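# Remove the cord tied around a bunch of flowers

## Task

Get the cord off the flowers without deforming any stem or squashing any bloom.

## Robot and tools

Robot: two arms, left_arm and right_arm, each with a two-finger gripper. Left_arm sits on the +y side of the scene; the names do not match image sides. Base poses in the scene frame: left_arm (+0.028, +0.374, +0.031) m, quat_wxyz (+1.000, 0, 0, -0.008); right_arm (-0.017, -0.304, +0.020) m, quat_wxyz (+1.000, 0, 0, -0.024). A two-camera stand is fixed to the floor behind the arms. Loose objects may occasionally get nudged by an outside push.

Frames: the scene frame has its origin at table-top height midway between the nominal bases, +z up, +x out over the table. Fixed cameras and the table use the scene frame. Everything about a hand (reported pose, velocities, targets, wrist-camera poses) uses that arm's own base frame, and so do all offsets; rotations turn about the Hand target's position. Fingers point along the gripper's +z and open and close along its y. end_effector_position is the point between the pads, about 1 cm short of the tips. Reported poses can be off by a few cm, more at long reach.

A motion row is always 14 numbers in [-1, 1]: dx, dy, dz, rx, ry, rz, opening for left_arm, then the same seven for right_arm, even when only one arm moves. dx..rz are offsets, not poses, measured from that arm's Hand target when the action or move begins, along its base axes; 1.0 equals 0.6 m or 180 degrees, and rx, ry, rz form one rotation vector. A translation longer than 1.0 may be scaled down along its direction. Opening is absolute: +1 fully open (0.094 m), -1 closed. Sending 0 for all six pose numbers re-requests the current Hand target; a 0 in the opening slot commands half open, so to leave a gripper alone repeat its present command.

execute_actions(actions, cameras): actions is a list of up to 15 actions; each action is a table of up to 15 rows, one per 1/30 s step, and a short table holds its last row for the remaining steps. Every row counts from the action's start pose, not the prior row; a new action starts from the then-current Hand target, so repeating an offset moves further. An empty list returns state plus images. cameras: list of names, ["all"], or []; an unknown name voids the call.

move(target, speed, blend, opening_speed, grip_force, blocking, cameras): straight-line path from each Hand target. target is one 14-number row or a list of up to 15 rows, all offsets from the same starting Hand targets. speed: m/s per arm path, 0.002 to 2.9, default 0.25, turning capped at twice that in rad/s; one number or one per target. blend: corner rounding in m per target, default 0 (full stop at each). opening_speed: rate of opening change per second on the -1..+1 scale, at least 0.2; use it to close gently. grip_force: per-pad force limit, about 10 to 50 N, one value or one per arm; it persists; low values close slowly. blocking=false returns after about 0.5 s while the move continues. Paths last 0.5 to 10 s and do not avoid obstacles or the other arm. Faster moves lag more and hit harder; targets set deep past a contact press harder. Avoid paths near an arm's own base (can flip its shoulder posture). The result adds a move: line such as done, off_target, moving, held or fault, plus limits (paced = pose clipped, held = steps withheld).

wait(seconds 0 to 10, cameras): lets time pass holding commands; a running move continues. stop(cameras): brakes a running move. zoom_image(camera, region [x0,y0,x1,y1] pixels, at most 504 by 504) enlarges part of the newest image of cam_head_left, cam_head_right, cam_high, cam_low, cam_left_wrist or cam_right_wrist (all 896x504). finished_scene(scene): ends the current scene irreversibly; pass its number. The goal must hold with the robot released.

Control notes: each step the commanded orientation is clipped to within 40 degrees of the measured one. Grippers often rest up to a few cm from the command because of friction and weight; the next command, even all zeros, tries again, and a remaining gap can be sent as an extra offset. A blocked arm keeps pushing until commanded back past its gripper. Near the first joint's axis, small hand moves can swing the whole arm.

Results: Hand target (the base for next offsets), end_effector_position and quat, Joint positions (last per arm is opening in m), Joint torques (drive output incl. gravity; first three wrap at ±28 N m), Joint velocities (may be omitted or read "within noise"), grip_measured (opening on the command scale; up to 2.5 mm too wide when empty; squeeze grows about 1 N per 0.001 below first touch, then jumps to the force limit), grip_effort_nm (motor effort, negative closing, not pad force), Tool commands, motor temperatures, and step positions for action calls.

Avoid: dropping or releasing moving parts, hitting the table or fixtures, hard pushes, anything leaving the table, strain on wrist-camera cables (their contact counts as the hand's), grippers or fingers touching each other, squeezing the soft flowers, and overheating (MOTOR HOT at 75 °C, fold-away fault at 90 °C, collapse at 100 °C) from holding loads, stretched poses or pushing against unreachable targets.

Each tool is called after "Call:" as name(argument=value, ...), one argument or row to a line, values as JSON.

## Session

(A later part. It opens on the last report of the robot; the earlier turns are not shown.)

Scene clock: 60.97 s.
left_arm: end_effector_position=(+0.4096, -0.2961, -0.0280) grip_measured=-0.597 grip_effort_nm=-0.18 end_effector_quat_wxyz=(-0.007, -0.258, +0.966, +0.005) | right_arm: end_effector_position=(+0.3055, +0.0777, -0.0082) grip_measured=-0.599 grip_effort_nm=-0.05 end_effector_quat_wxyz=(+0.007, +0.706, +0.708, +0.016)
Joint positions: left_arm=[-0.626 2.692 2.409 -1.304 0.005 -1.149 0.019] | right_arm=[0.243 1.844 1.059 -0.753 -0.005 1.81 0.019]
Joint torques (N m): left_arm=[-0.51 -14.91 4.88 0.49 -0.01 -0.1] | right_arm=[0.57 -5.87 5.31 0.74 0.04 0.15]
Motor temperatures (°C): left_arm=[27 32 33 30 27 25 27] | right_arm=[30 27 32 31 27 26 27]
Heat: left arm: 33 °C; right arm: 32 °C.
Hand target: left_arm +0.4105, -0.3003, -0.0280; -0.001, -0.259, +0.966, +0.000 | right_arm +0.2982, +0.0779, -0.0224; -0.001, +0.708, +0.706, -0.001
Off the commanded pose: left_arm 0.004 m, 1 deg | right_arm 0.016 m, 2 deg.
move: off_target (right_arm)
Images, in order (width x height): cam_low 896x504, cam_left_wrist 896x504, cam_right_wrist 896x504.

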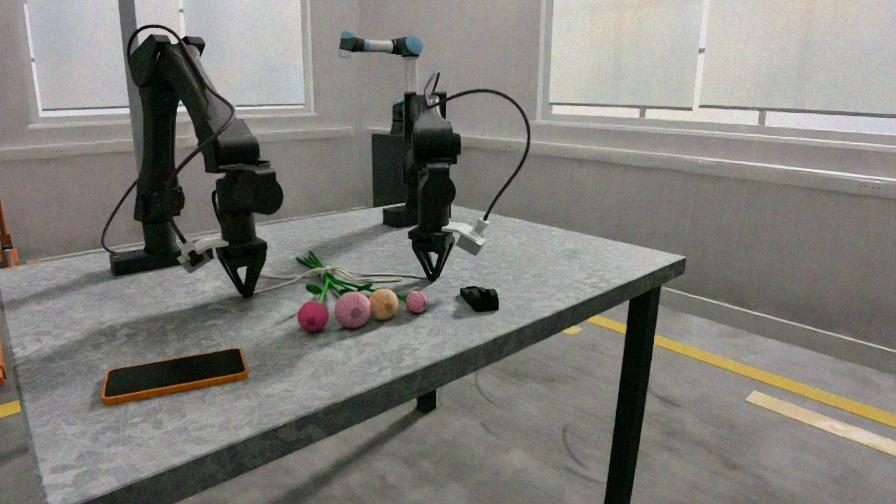

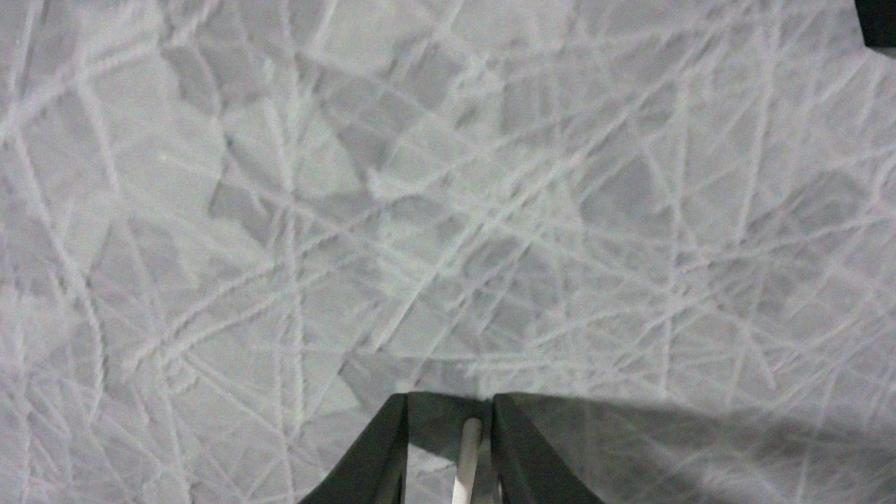

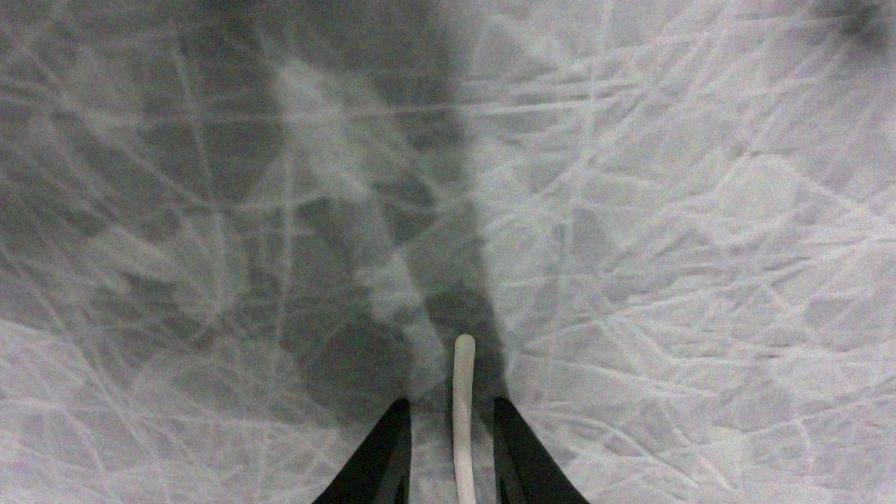

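Call:
move(
  target=[-0.024,-0.010,0.002,0,0,0,-0.6,0.0,0.00,-0.002,0,0,0,-0.6],
  speed=0.04,
)

Call:
move(
  target=[0,0,0,0,0,0,-1,0,0,0,0,0,0,-1],
  opening_speed=0.4,
  cameras=["cam_low","cam_left_wrist","cam_right_wrist"],
)

Scene clock: 64.57 s.
left_arm: end_effector_position=(+0.4003, -0.3014, -0.0295) grip_measured=-0.597 grip_effort_nm=-0.17 end_effector_quat_wxyz=(-0.003, -0.260, +0.966, +0.005) | right_arm: end_effector_position=(+0.3056, +0.0777, -0.0082) grip_measured=-0.599 grip_effort_nm=-0.05 end_effector_quat_wxyz=(+0.007, +0.706, +0.708, +0.016)
Joint positions: left_arm=[-0.648 2.65 2.322 -1.254 -0.001 -1.173 0.019] | right_arm=[0.243 1.844 1.059 -0.752 -0.005 1.81 0.019]
Joint torques (N m): left_arm=[-0.91 -15.94 3.4 0.47 0.04 -0.11] | right_arm=[0.68 -5.71 5.14 0.75 0.08 0.13]
Heat: left arm: 33 °C; right arm: 32 °C.
Hand target: left_arm +0.3961, -0.3063, -0.0269; -0.001, -0.259, +0.966, +0.000 | right_arm +0.2983, +0.0779, -0.0236; -0.001, +0.708, +0.706, -0.001
Off the commanded pose: left_arm 0.007 m, 1 deg | right_arm 0.017 m, 2 deg.
move: off_target (right_arm)

Scene clock: 65.80 s.
left_arm: end_effector_position=(+0.3994, -0.3006, -0.0296) grip_measured=-0.931 grip_effort_nm=-1.03 end_effector_quat_wxyz=(-0.004, -0.260, +0.965, +0.006) | right_arm: end_effector_position=(+0.3060, +0.0785, -0.0084) grip_measured=-0.962 grip_effort_nm=-0.94 end_effector_quat_wxyz=(+0.007, +0.705, +0.709, +0.017)
Joint positions: left_arm=[-0.648 2.649 2.319 -1.256 -0.001 -1.174 0.003] | right_arm=[0.245 1.844 1.059 -0.749 -0.005 1.811 0.002]
Joint torques (N m): left_arm=[-0.94 -15.83 3.56 0.51 0.04 -0.11] | right_arm=[0.49 -5.75 5.18 0.69 0.05 0.15]
Heat: left arm: 33 °C; right arm: 32 °C.
Hand target: left_arm +0.3960, -0.3062, -0.0269; -0.001, -0.259, +0.966, +0.001 | right_arm +0.2983, +0.0780, -0.0236; -0.001, +0.708, +0.706, -0.001
Off the commanded pose: left_arm 0.007 m, 1 deg | right_arm 0.017 m, 2 deg.
move: off_target (right_arm)
Images, in order (width x height): cam_low 896x504, cam_left_wrist 896x504, cam_right_wrist 896x504.

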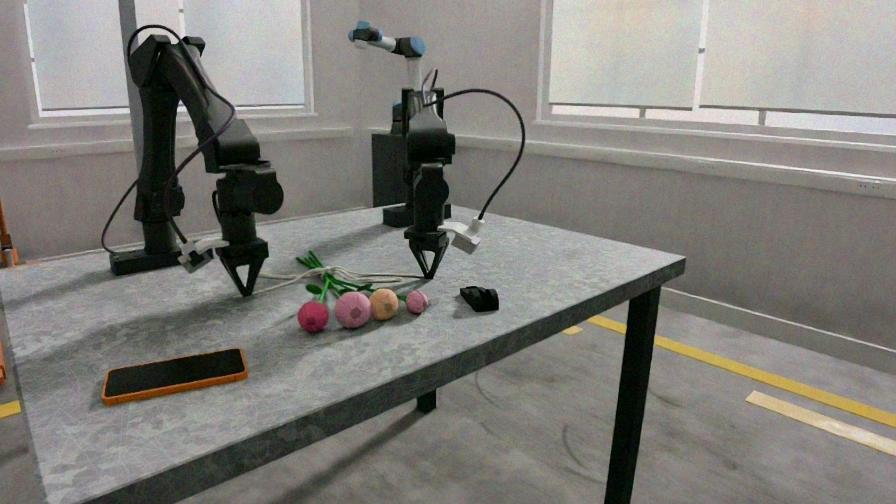

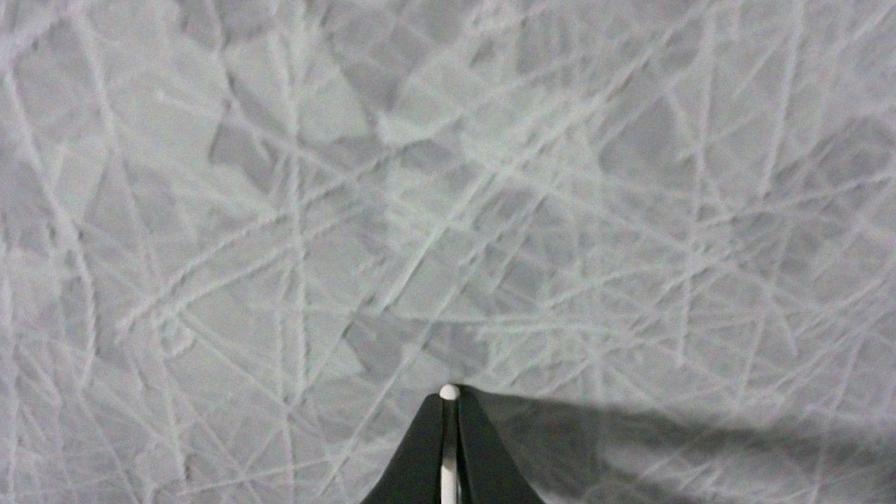

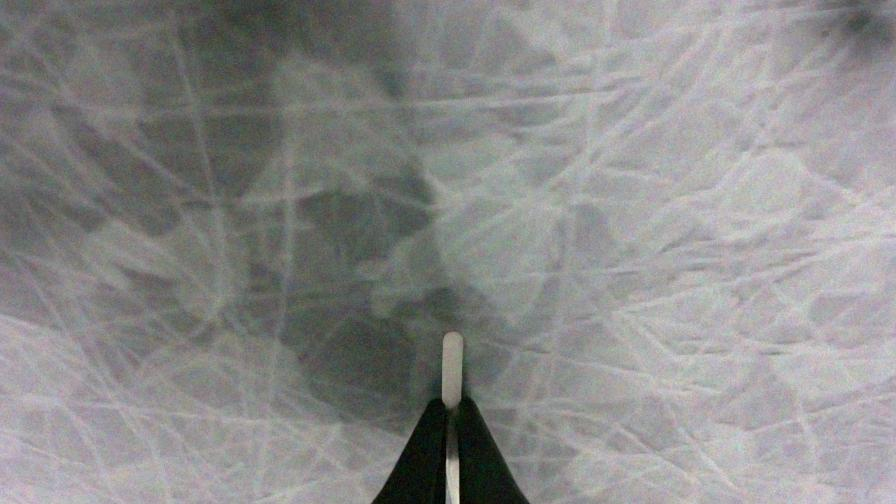

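Call:
move(
  target=[
    [0,0,0.02,0,0,0,-1,0.0,0,0.025,0,0,0,-1],
    [0.0,0.1,0.03,0,0,0,-1,0.0,-0.1,0.035,0,0,0,-1],
  ],
  speed=0.05,
  cameras=["all"],
)

Call:
zoom_image(
  camera="cam_head_left",
  region=[360, 220, 510, 380],
)

Call:
zoom_image(
  camera="cam_low",
  region=[180, 180, 480, 350],
)

Scene clock: 71.87 s.
left_arm: end_effector_position=(+0.3858, -0.2469, -0.0283) grip_measured=-0.933 grip_effort_nm=-1.07 end_effector_quat_wxyz=(-0.027, -0.260, +0.965, +0.016) | right_arm: end_effector_position=(+0.3065, +0.0242, -0.0082) grip_measured=-0.965 grip_effort_nm=-1.01 end_effector_quat_wxyz=(-0.005, +0.709, +0.705, +0.010)
Joint positions: left_arm=[-0.565 2.479 2.002 -1.154 0.017 -1.091 0.003] | right_arm=[0.064 1.839 1.053 -0.777 -0.021 1.64 0.002]
Joint torques (N m): left_arm=[0.61 -17.77 4.31 0.41 -0.13 0.1] | right_arm=[-0.46 -10.95 5.59 0.23 0.17 -0.1]
Heat: left arm: 33 °C; right arm: 32 °C.
Hand target: left_arm +0.3961, -0.2463, -0.0088; -0.001, -0.259, +0.966, +0.000 | right_arm +0.2982, +0.0180, -0.0026; -0.001, +0.708, +0.706, -0.001
Off the commanded pose: left_arm 0.022 m, 3 deg | right_arm 0.012 m, 1 deg.
move: off_target (left_arm, right_arm)

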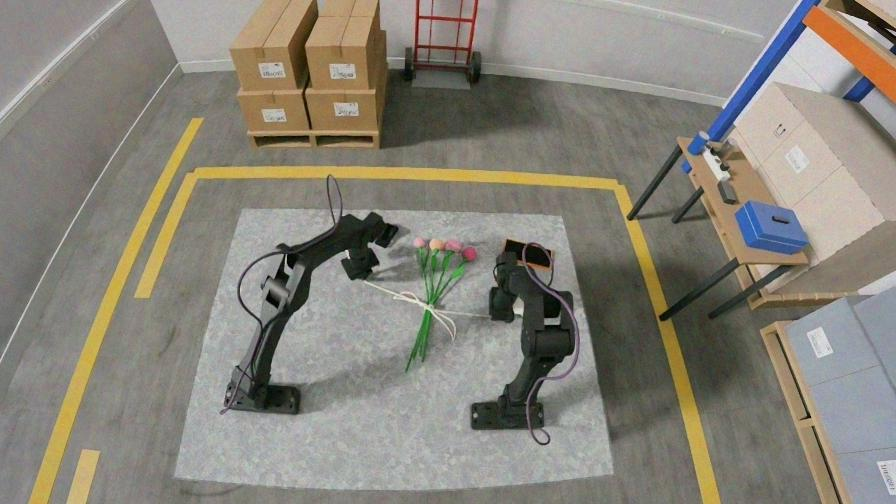

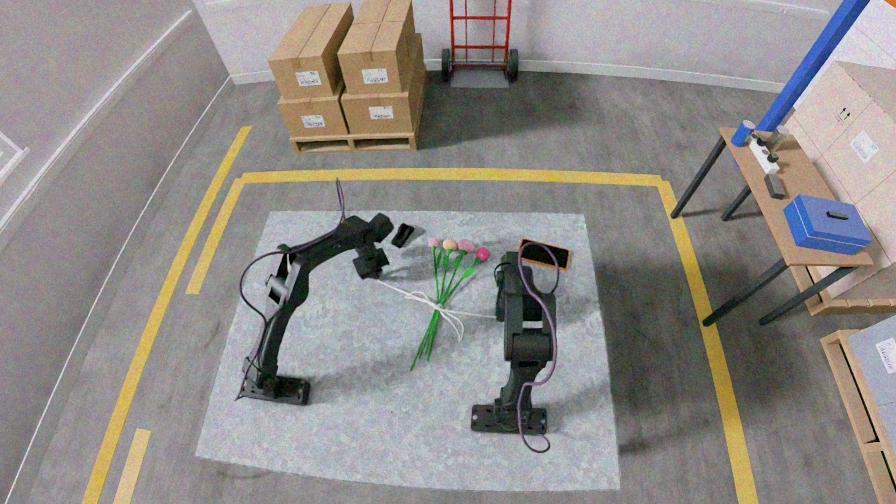

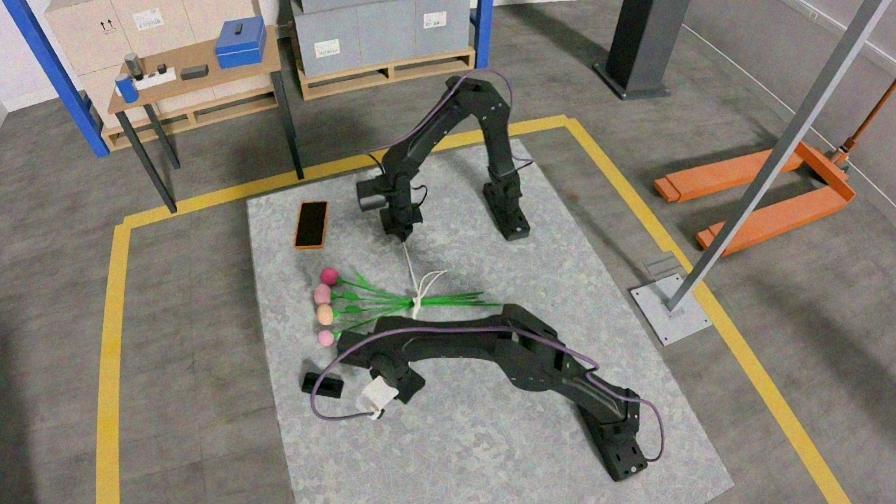

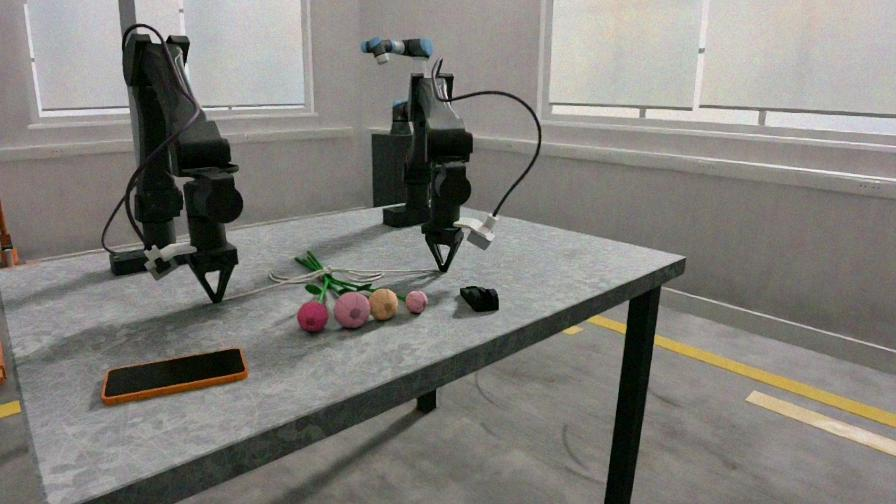

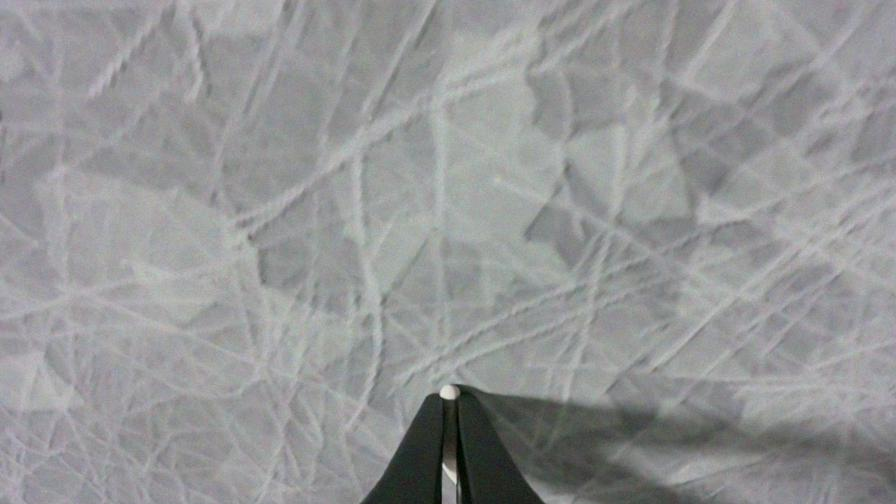

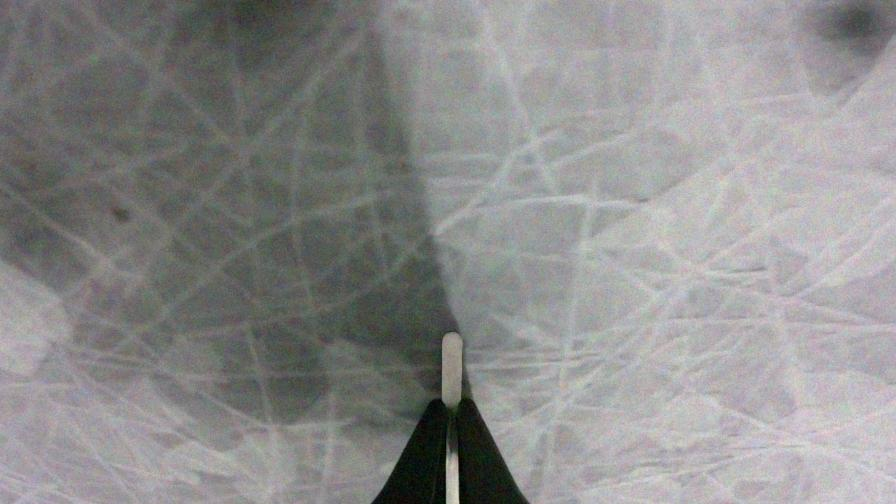

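Scaled by 3.150 from the camera's 896x504 image, which has a finer 1280x720 frame.

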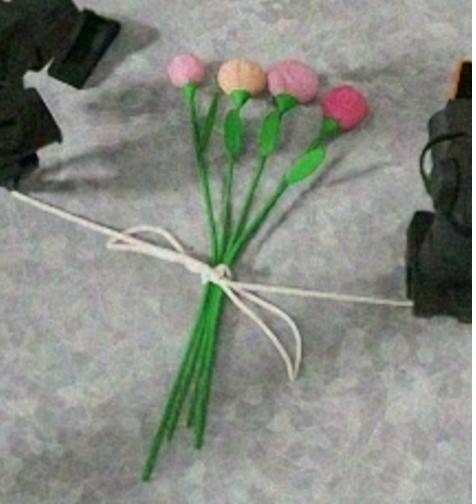

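Scaled by 1.680 from the camera's 896x504 image, which has a finer 1280x720 frame.

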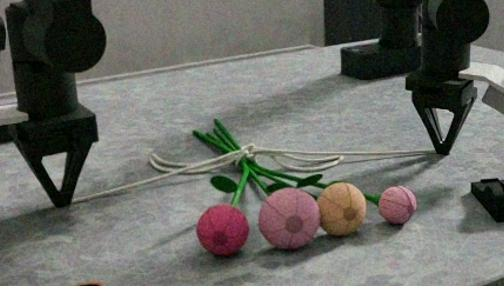

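Call:
move(
  target=[0.0,0.12,0.02,0,0,0,-1,0.0,-0.12,0.01,0,0,0,-1],
  speed=0.05,
  cameras=["cam_head_left","cam_high","cam_low","cam_left_wrist"],
)

Call:
zoom_image(
  camera="cam_head_left",
  region=[360, 220, 510, 380],
)

Call:
zoom_image(
  camera="cam_low",
  region=[180, 180, 480, 350],
)

Scene clock: 76.47 s.
left_arm: end_effector_position=(+0.3845, -0.1745, -0.0191) grip_measured=-0.933 grip_effort_nm=-1.07 end_effector_quat_wxyz=(-0.034, -0.262, +0.964, +0.017) | right_arm: end_effector_position=(+0.2953, -0.0487, -0.0081) grip_measured=-0.965 grip_effort_nm=-1.01 end_effector_quat_wxyz=(-0.014, +0.709, +0.705, -0.001)
Joint positions: left_arm=[-0.421 2.329 1.768 -1.084 0.017 -0.95 0.003] | right_arm=[-0.176 1.839 1.053 -0.81 -0.016 1.401 0.002]
Joint torques (N m): left_arm=[0.43 -17.42 4.55 0.37 -0.13 0.11] | right_arm=[-0.42 -10.8 8.14 0.17 0.17 -0.08]
Heat: left arm: 34 °C; right arm: 31 °C.
Hand target: left_arm +0.3961, -0.1743, +0.0031; -0.001, -0.259, +0.966, +0.000 | right_arm +0.2983, -0.0540, +0.0034; -0.001, +0.708, +0.706, -0.001
Off the commanded pose: left_arm 0.025 m, 4 deg | right_arm 0.013 m, 2 deg.
move: off_target (left_arm, right_arm)
Images, in order (width x height): cam_head_left 896x504, cam_high 896x504, cam_low 896x504, cam_left_wrist 896x504.

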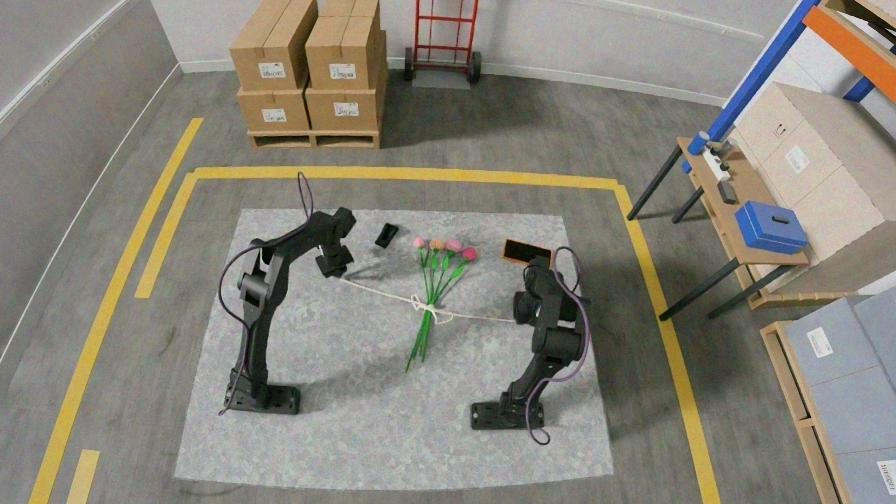

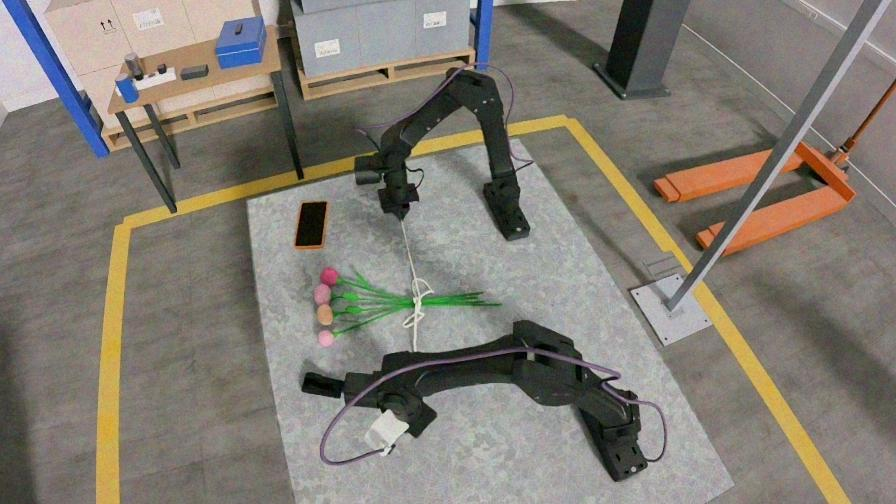

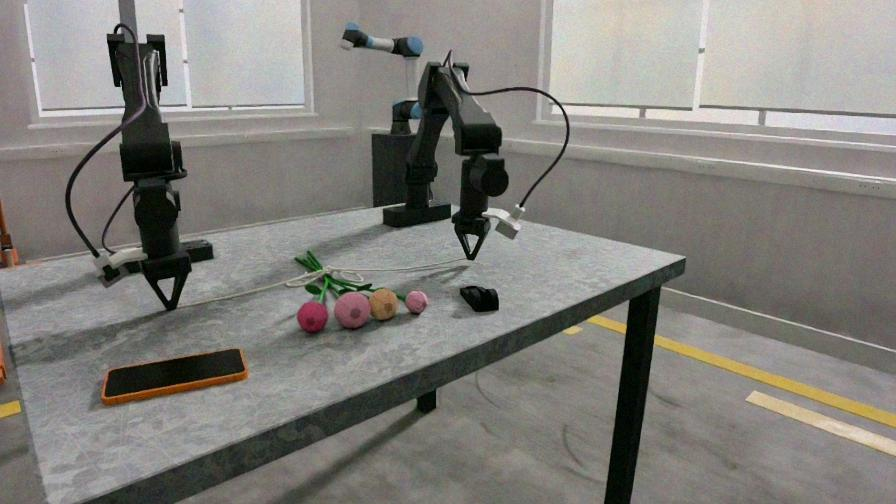

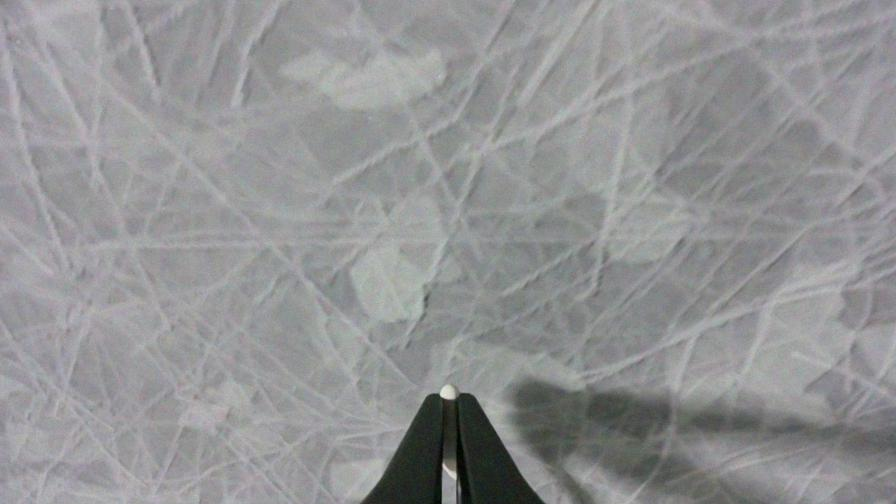

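Scaled by 3.150 from the camera's 896x504 image, which has a finer 1280x720 frame.

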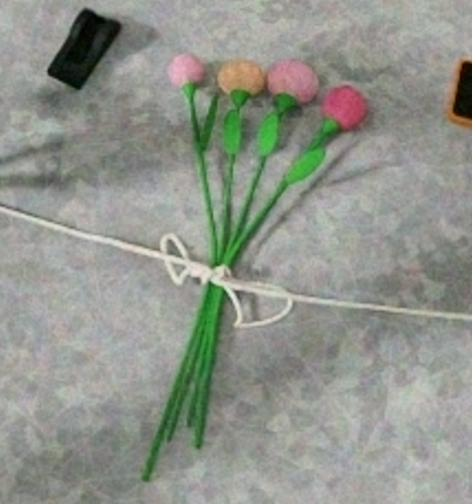

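Scaled by 1.680 from the camera's 896x504 image, which has a finer 1280x720 frame.

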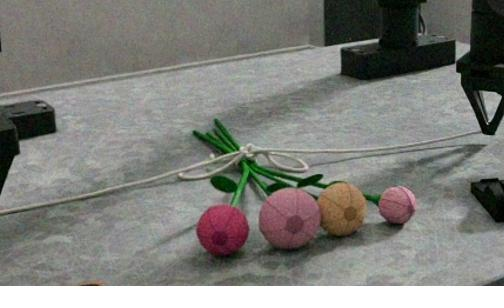

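Call:
move(
  target=[0.0,0.12,0.005,0,0,0,-1,0.0,-0.12,0.01,0,0,0,-1],
  speed=0.05,
  cameras=["cam_head_left","cam_high","cam_low"],
)

Call:
zoom_image(
  camera="cam_head_left",
  region=[360, 220, 510, 380],
)

Call:
zoom_image(
  camera="cam_low",
  region=[180, 180, 480, 350],
)

Scene clock: 81.27 s.
left_arm: end_effector_position=(+0.3849, -0.1043, -0.0139) grip_measured=-0.933 grip_effort_nm=-1.06 end_effector_quat_wxyz=(-0.036, -0.262, +0.964, +0.011) | right_arm: end_effector_position=(+0.3008, -0.1228, +0.0143) grip_measured=-0.965 grip_effort_nm=-1.01 end_effector_quat_wxyz=(+0.011, +0.710, +0.704, +0.011)
Joint positions: left_arm=[-0.259 2.232 1.623 -1.035 0.017 -0.789 0.003] | right_arm=[-0.398 1.839 1.154 -0.857 -0.013 1.181 0.002]
Joint torques (N m): left_arm=[0.38 -16.46 4.52 0.39 -0.14 0.1] | right_arm=[-0.27 -6.22 9.11 0.34 0.12 -0.08]
Heat: left arm: 35 °C; right arm: 32 °C.
Hand target: left_arm +0.3961, -0.1024, +0.0061; -0.001, -0.259, +0.966, +0.000 | right_arm +0.2982, -0.1261, +0.0094; -0.001, +0.708, +0.706, -0.001
Off the commanded pose: left_arm 0.023 m, 4 deg | right_arm 0.006 m, 2 deg.
move: off_target (left_arm)
Images, in order (width x height): cam_head_left 896x504, cam_high 896x504, cam_low 896x504.

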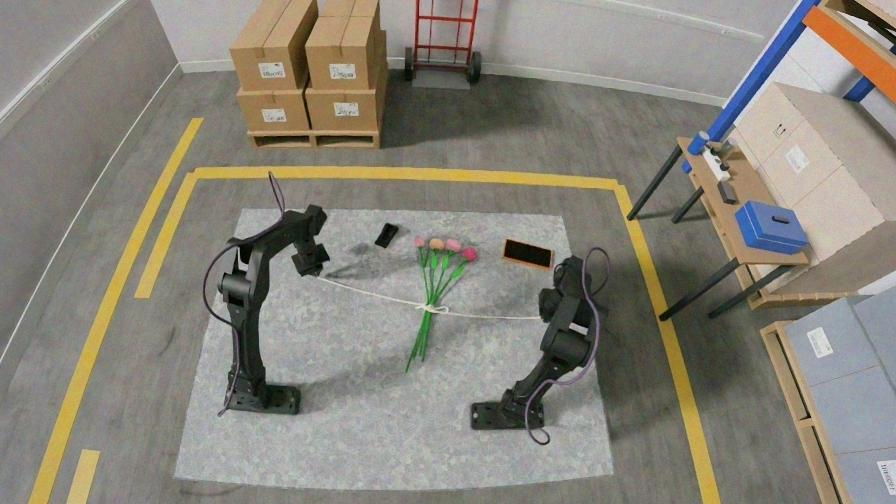

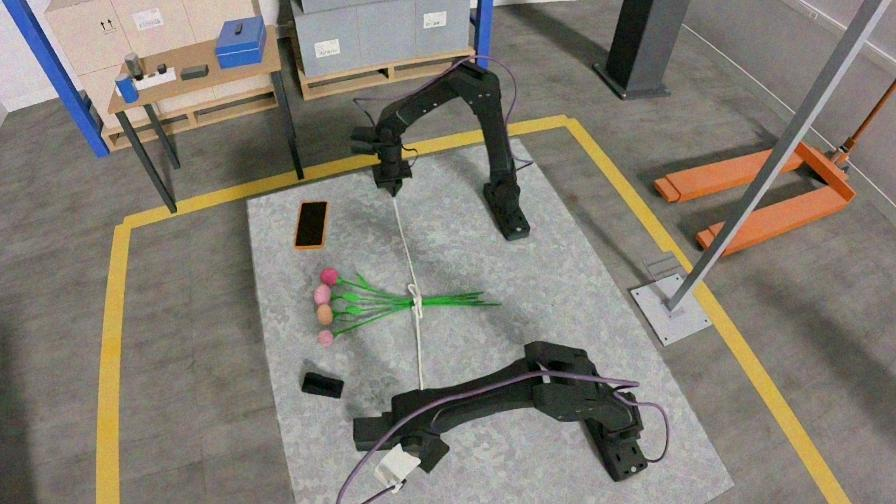

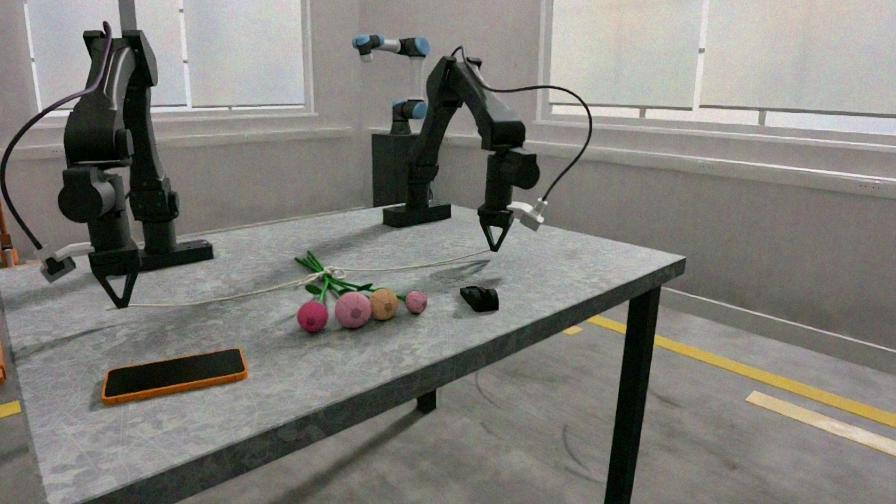

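Scaled by 3.150 from the camera's 896x504 image, which has a finer 1280x720 frame.

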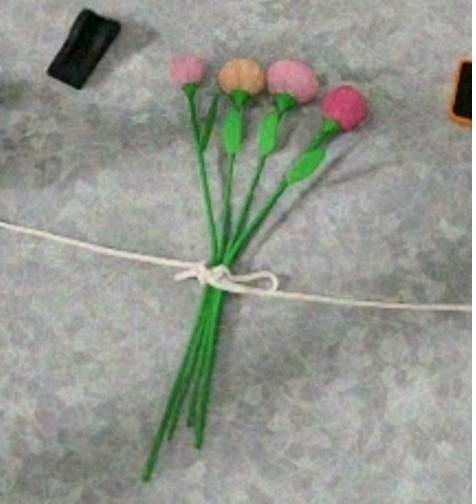

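Scaled by 1.680 from the camera's 896x504 image, which has a finer 1280x720 frame.

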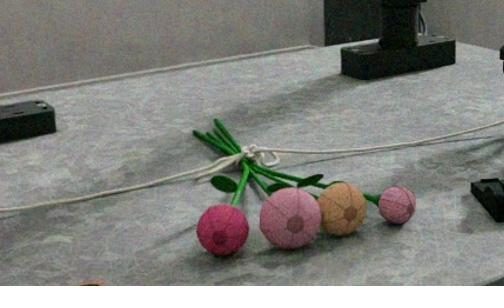

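Call:
move(
  target=[0.0,0.09,-0.005,0,0,0,-1,0.0,-0.06,0.0,0,0,0,-1],
  speed=0.04,
  cameras=["cam_head_left","cam_high","cam_low"],
)

Call:
zoom_image(
  camera="cam_head_left",
  region=[360, 220, 510, 380],
)

Call:
zoom_image(
  camera="cam_low",
  region=[180, 180, 480, 350],
)

Scene clock: 85.47 s.
left_arm: end_effector_position=(+0.3849, -0.0520, -0.0160) grip_measured=-0.933 grip_effort_nm=-1.06 end_effector_quat_wxyz=(-0.037, -0.261, +0.964, +0.007) | right_arm: end_effector_position=(+0.3006, -0.1580, +0.0141) grip_measured=-0.965 grip_effort_nm=-1.00 end_effector_quat_wxyz=(+0.011, +0.709, +0.705, +0.010)
Joint positions: left_arm=[-0.129 2.198 1.557 -1.004 0.017 -0.658 0.003] | right_arm=[-0.494 1.893 1.226 -0.878 -0.013 1.083 0.002]
Joint torques (N m): left_arm=[0.49 -16.05 4.45 0.44 -0.14 0.09] | right_arm=[-0.49 -6.98 9.33 0.32 0.12 -0.1]
Heat: left arm: 36 °C; right arm: 32 °C.
Hand target: left_arm +0.3962, -0.0482, +0.0032; -0.001, -0.259, +0.966, +0.000 | right_arm +0.2982, -0.1620, +0.0094; -0.001, +0.708, +0.706, -0.001
Off the commanded pose: left_arm 0.022 m, 4 deg | right_arm 0.007 m, 2 deg.
move: off_target (left_arm)
Images, in order (width x height): cam_head_left 896x504, cam_high 896x504, cam_low 896x504.

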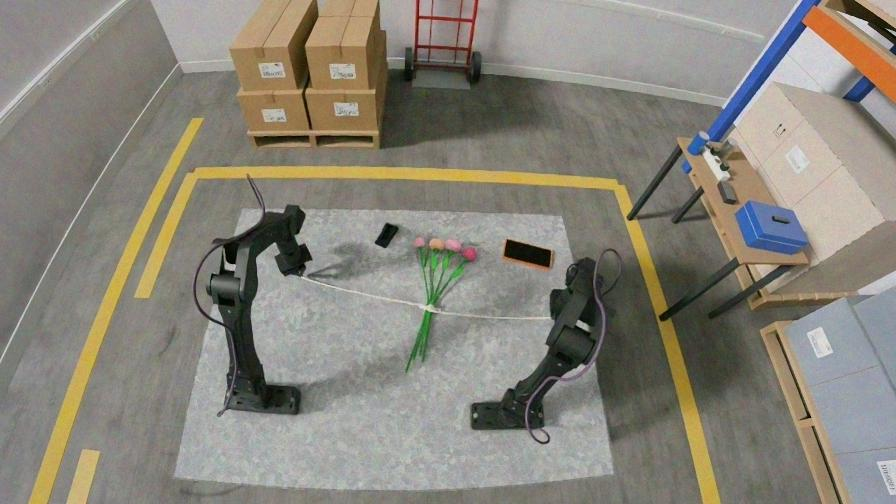

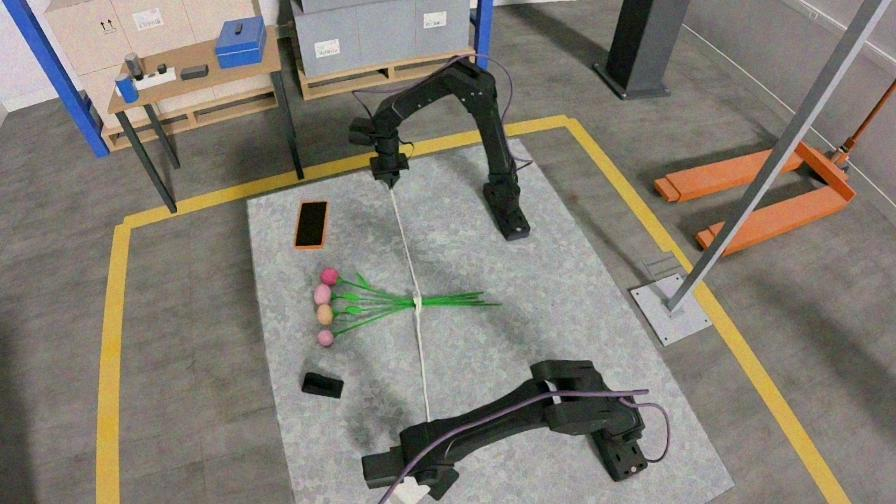

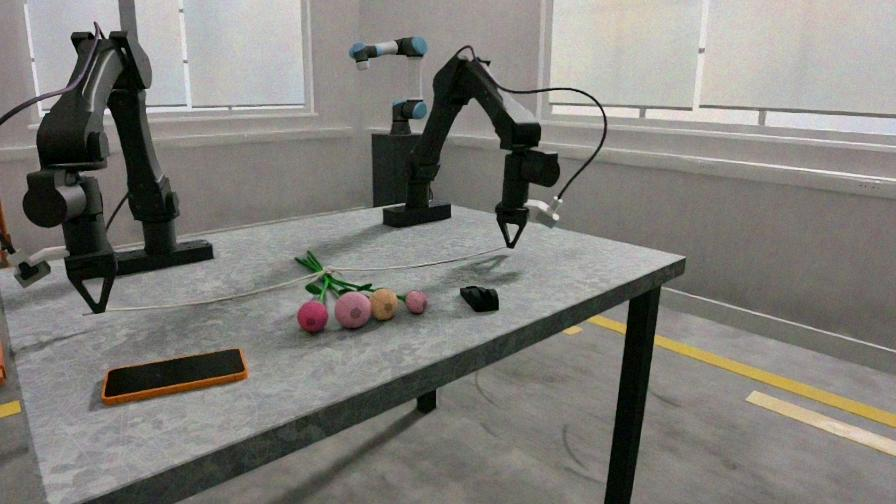

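Scaled by 3.150 from the camera's 896x504 image, which has a finer 1280x720 frame.

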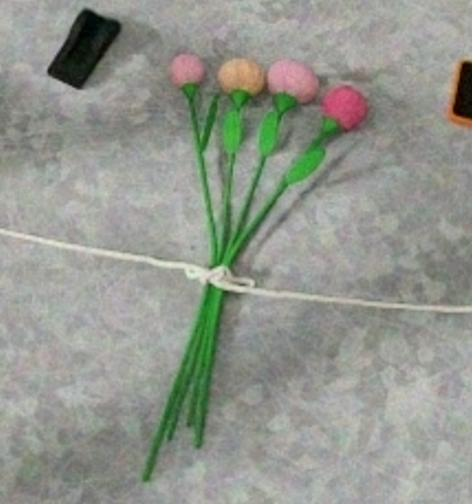

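Scaled by 1.680 from the camera's 896x504 image, which has a finer 1280x720 frame.

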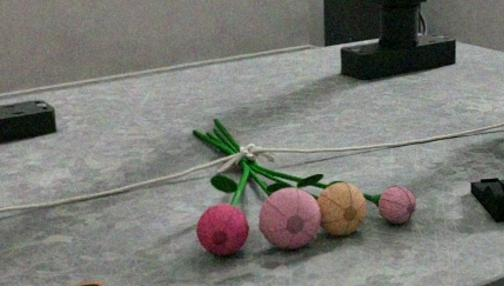

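Small remaining loops. Another pull.

Call:
move(
  target=[0.0,0.06,-0.0,0,0,0,-1,0.0,-0.04,0.0,0,0,0,-1],
  speed=0.03,
  cameras=["cam_head_left","cam_high","cam_low"],
)

Call:
zoom_image(
  camera="cam_head_left",
  region=[395, 270, 465, 340],
)

Call:
zoom_image(
  camera="cam_low",
  region=[230, 210, 430, 320],
)

Scene clock: 88.87 s.
left_arm: end_effector_position=(+0.3850, -0.0177, -0.0157) grip_measured=-0.933 grip_effort_nm=-1.07 end_effector_quat_wxyz=(-0.038, -0.261, +0.965, +0.003) | right_arm: end_effector_position=(+0.3008, -0.1818, +0.0146) grip_measured=-0.965 grip_effort_nm=-1.01 end_effector_quat_wxyz=(+0.011, +0.709, +0.705, +0.009)
Joint positions: left_arm=[-0.041 2.188 1.541 -0.999 0.017 -0.568 0.003] | right_arm=[-0.553 1.934 1.285 -0.896 -0.013 1.024 0.002]
Joint torques (N m): left_arm=[0.61 -15.97 4.46 0.42 -0.15 0.1] | right_arm=[-0.51 -7.23 9.16 0.3 0.11 -0.13]
Heat: left arm: 36 °C; right arm: 32 °C.
Hand target: left_arm +0.3961, -0.0123, +0.0032; -0.001, -0.259, +0.966, +0.000 | right_arm +0.2982, -0.1860, +0.0093; -0.001, +0.708, +0.706, -0.001
Off the commanded pose: left_arm 0.023 m, 4 deg | right_arm 0.007 m, 2 deg.
move: off_target (left_arm)
Images, in order (width x height): cam_head_left 896x504, cam_high 896x504, cam_low 896x504.

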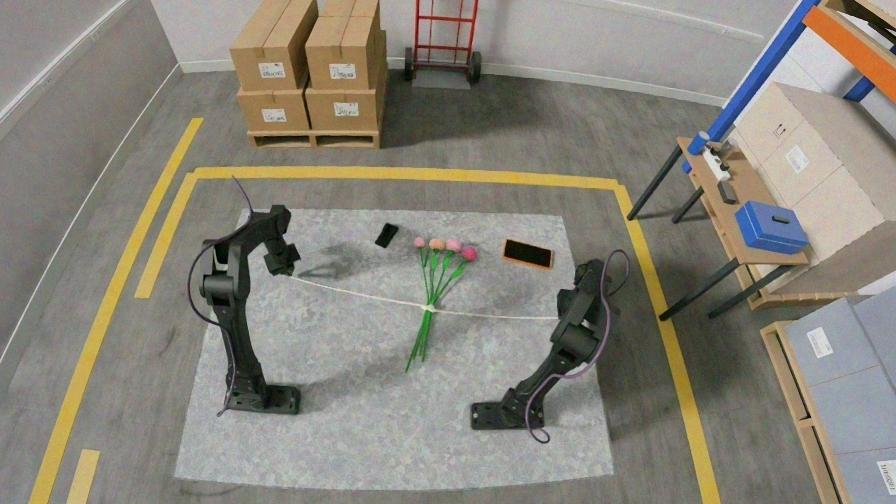

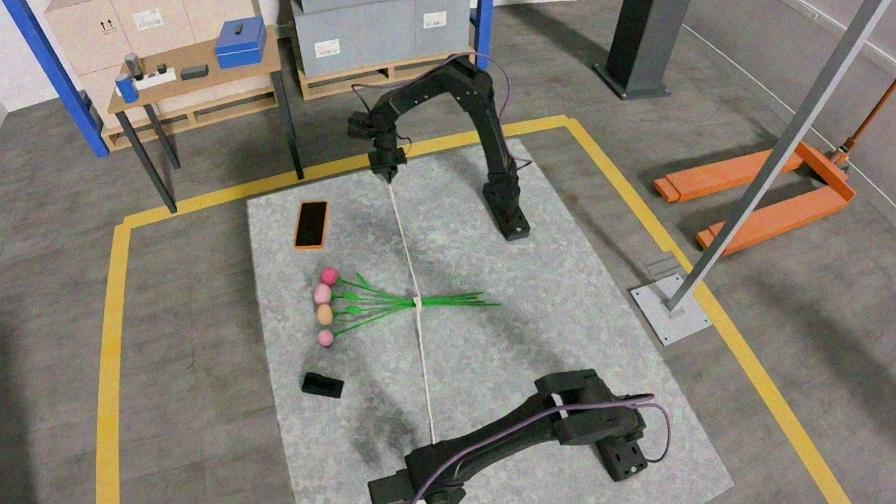

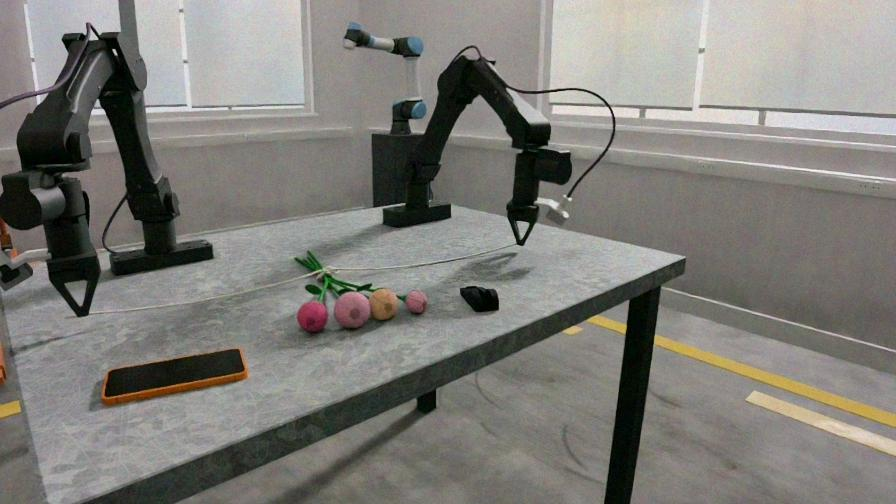

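Scaled by 7.200 from the camera's 896x504 image, which has a finer 1280x720 frame.

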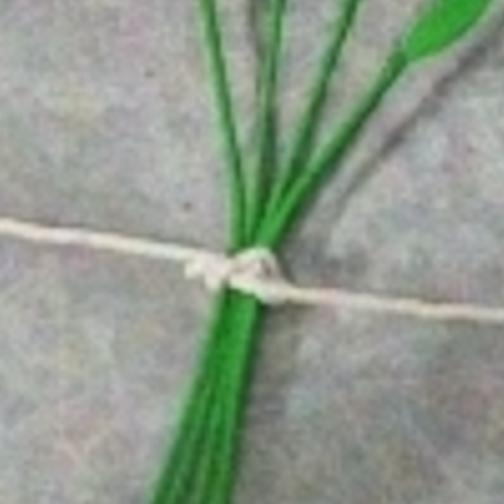

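Scaled by 2.520 from the camera's 896x504 image, which has a finer 1280x720 frame.

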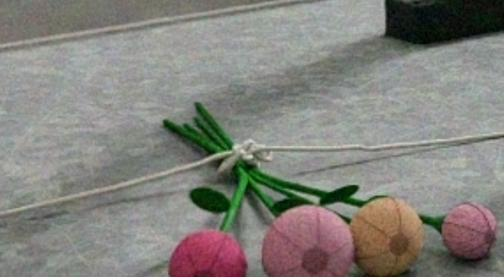

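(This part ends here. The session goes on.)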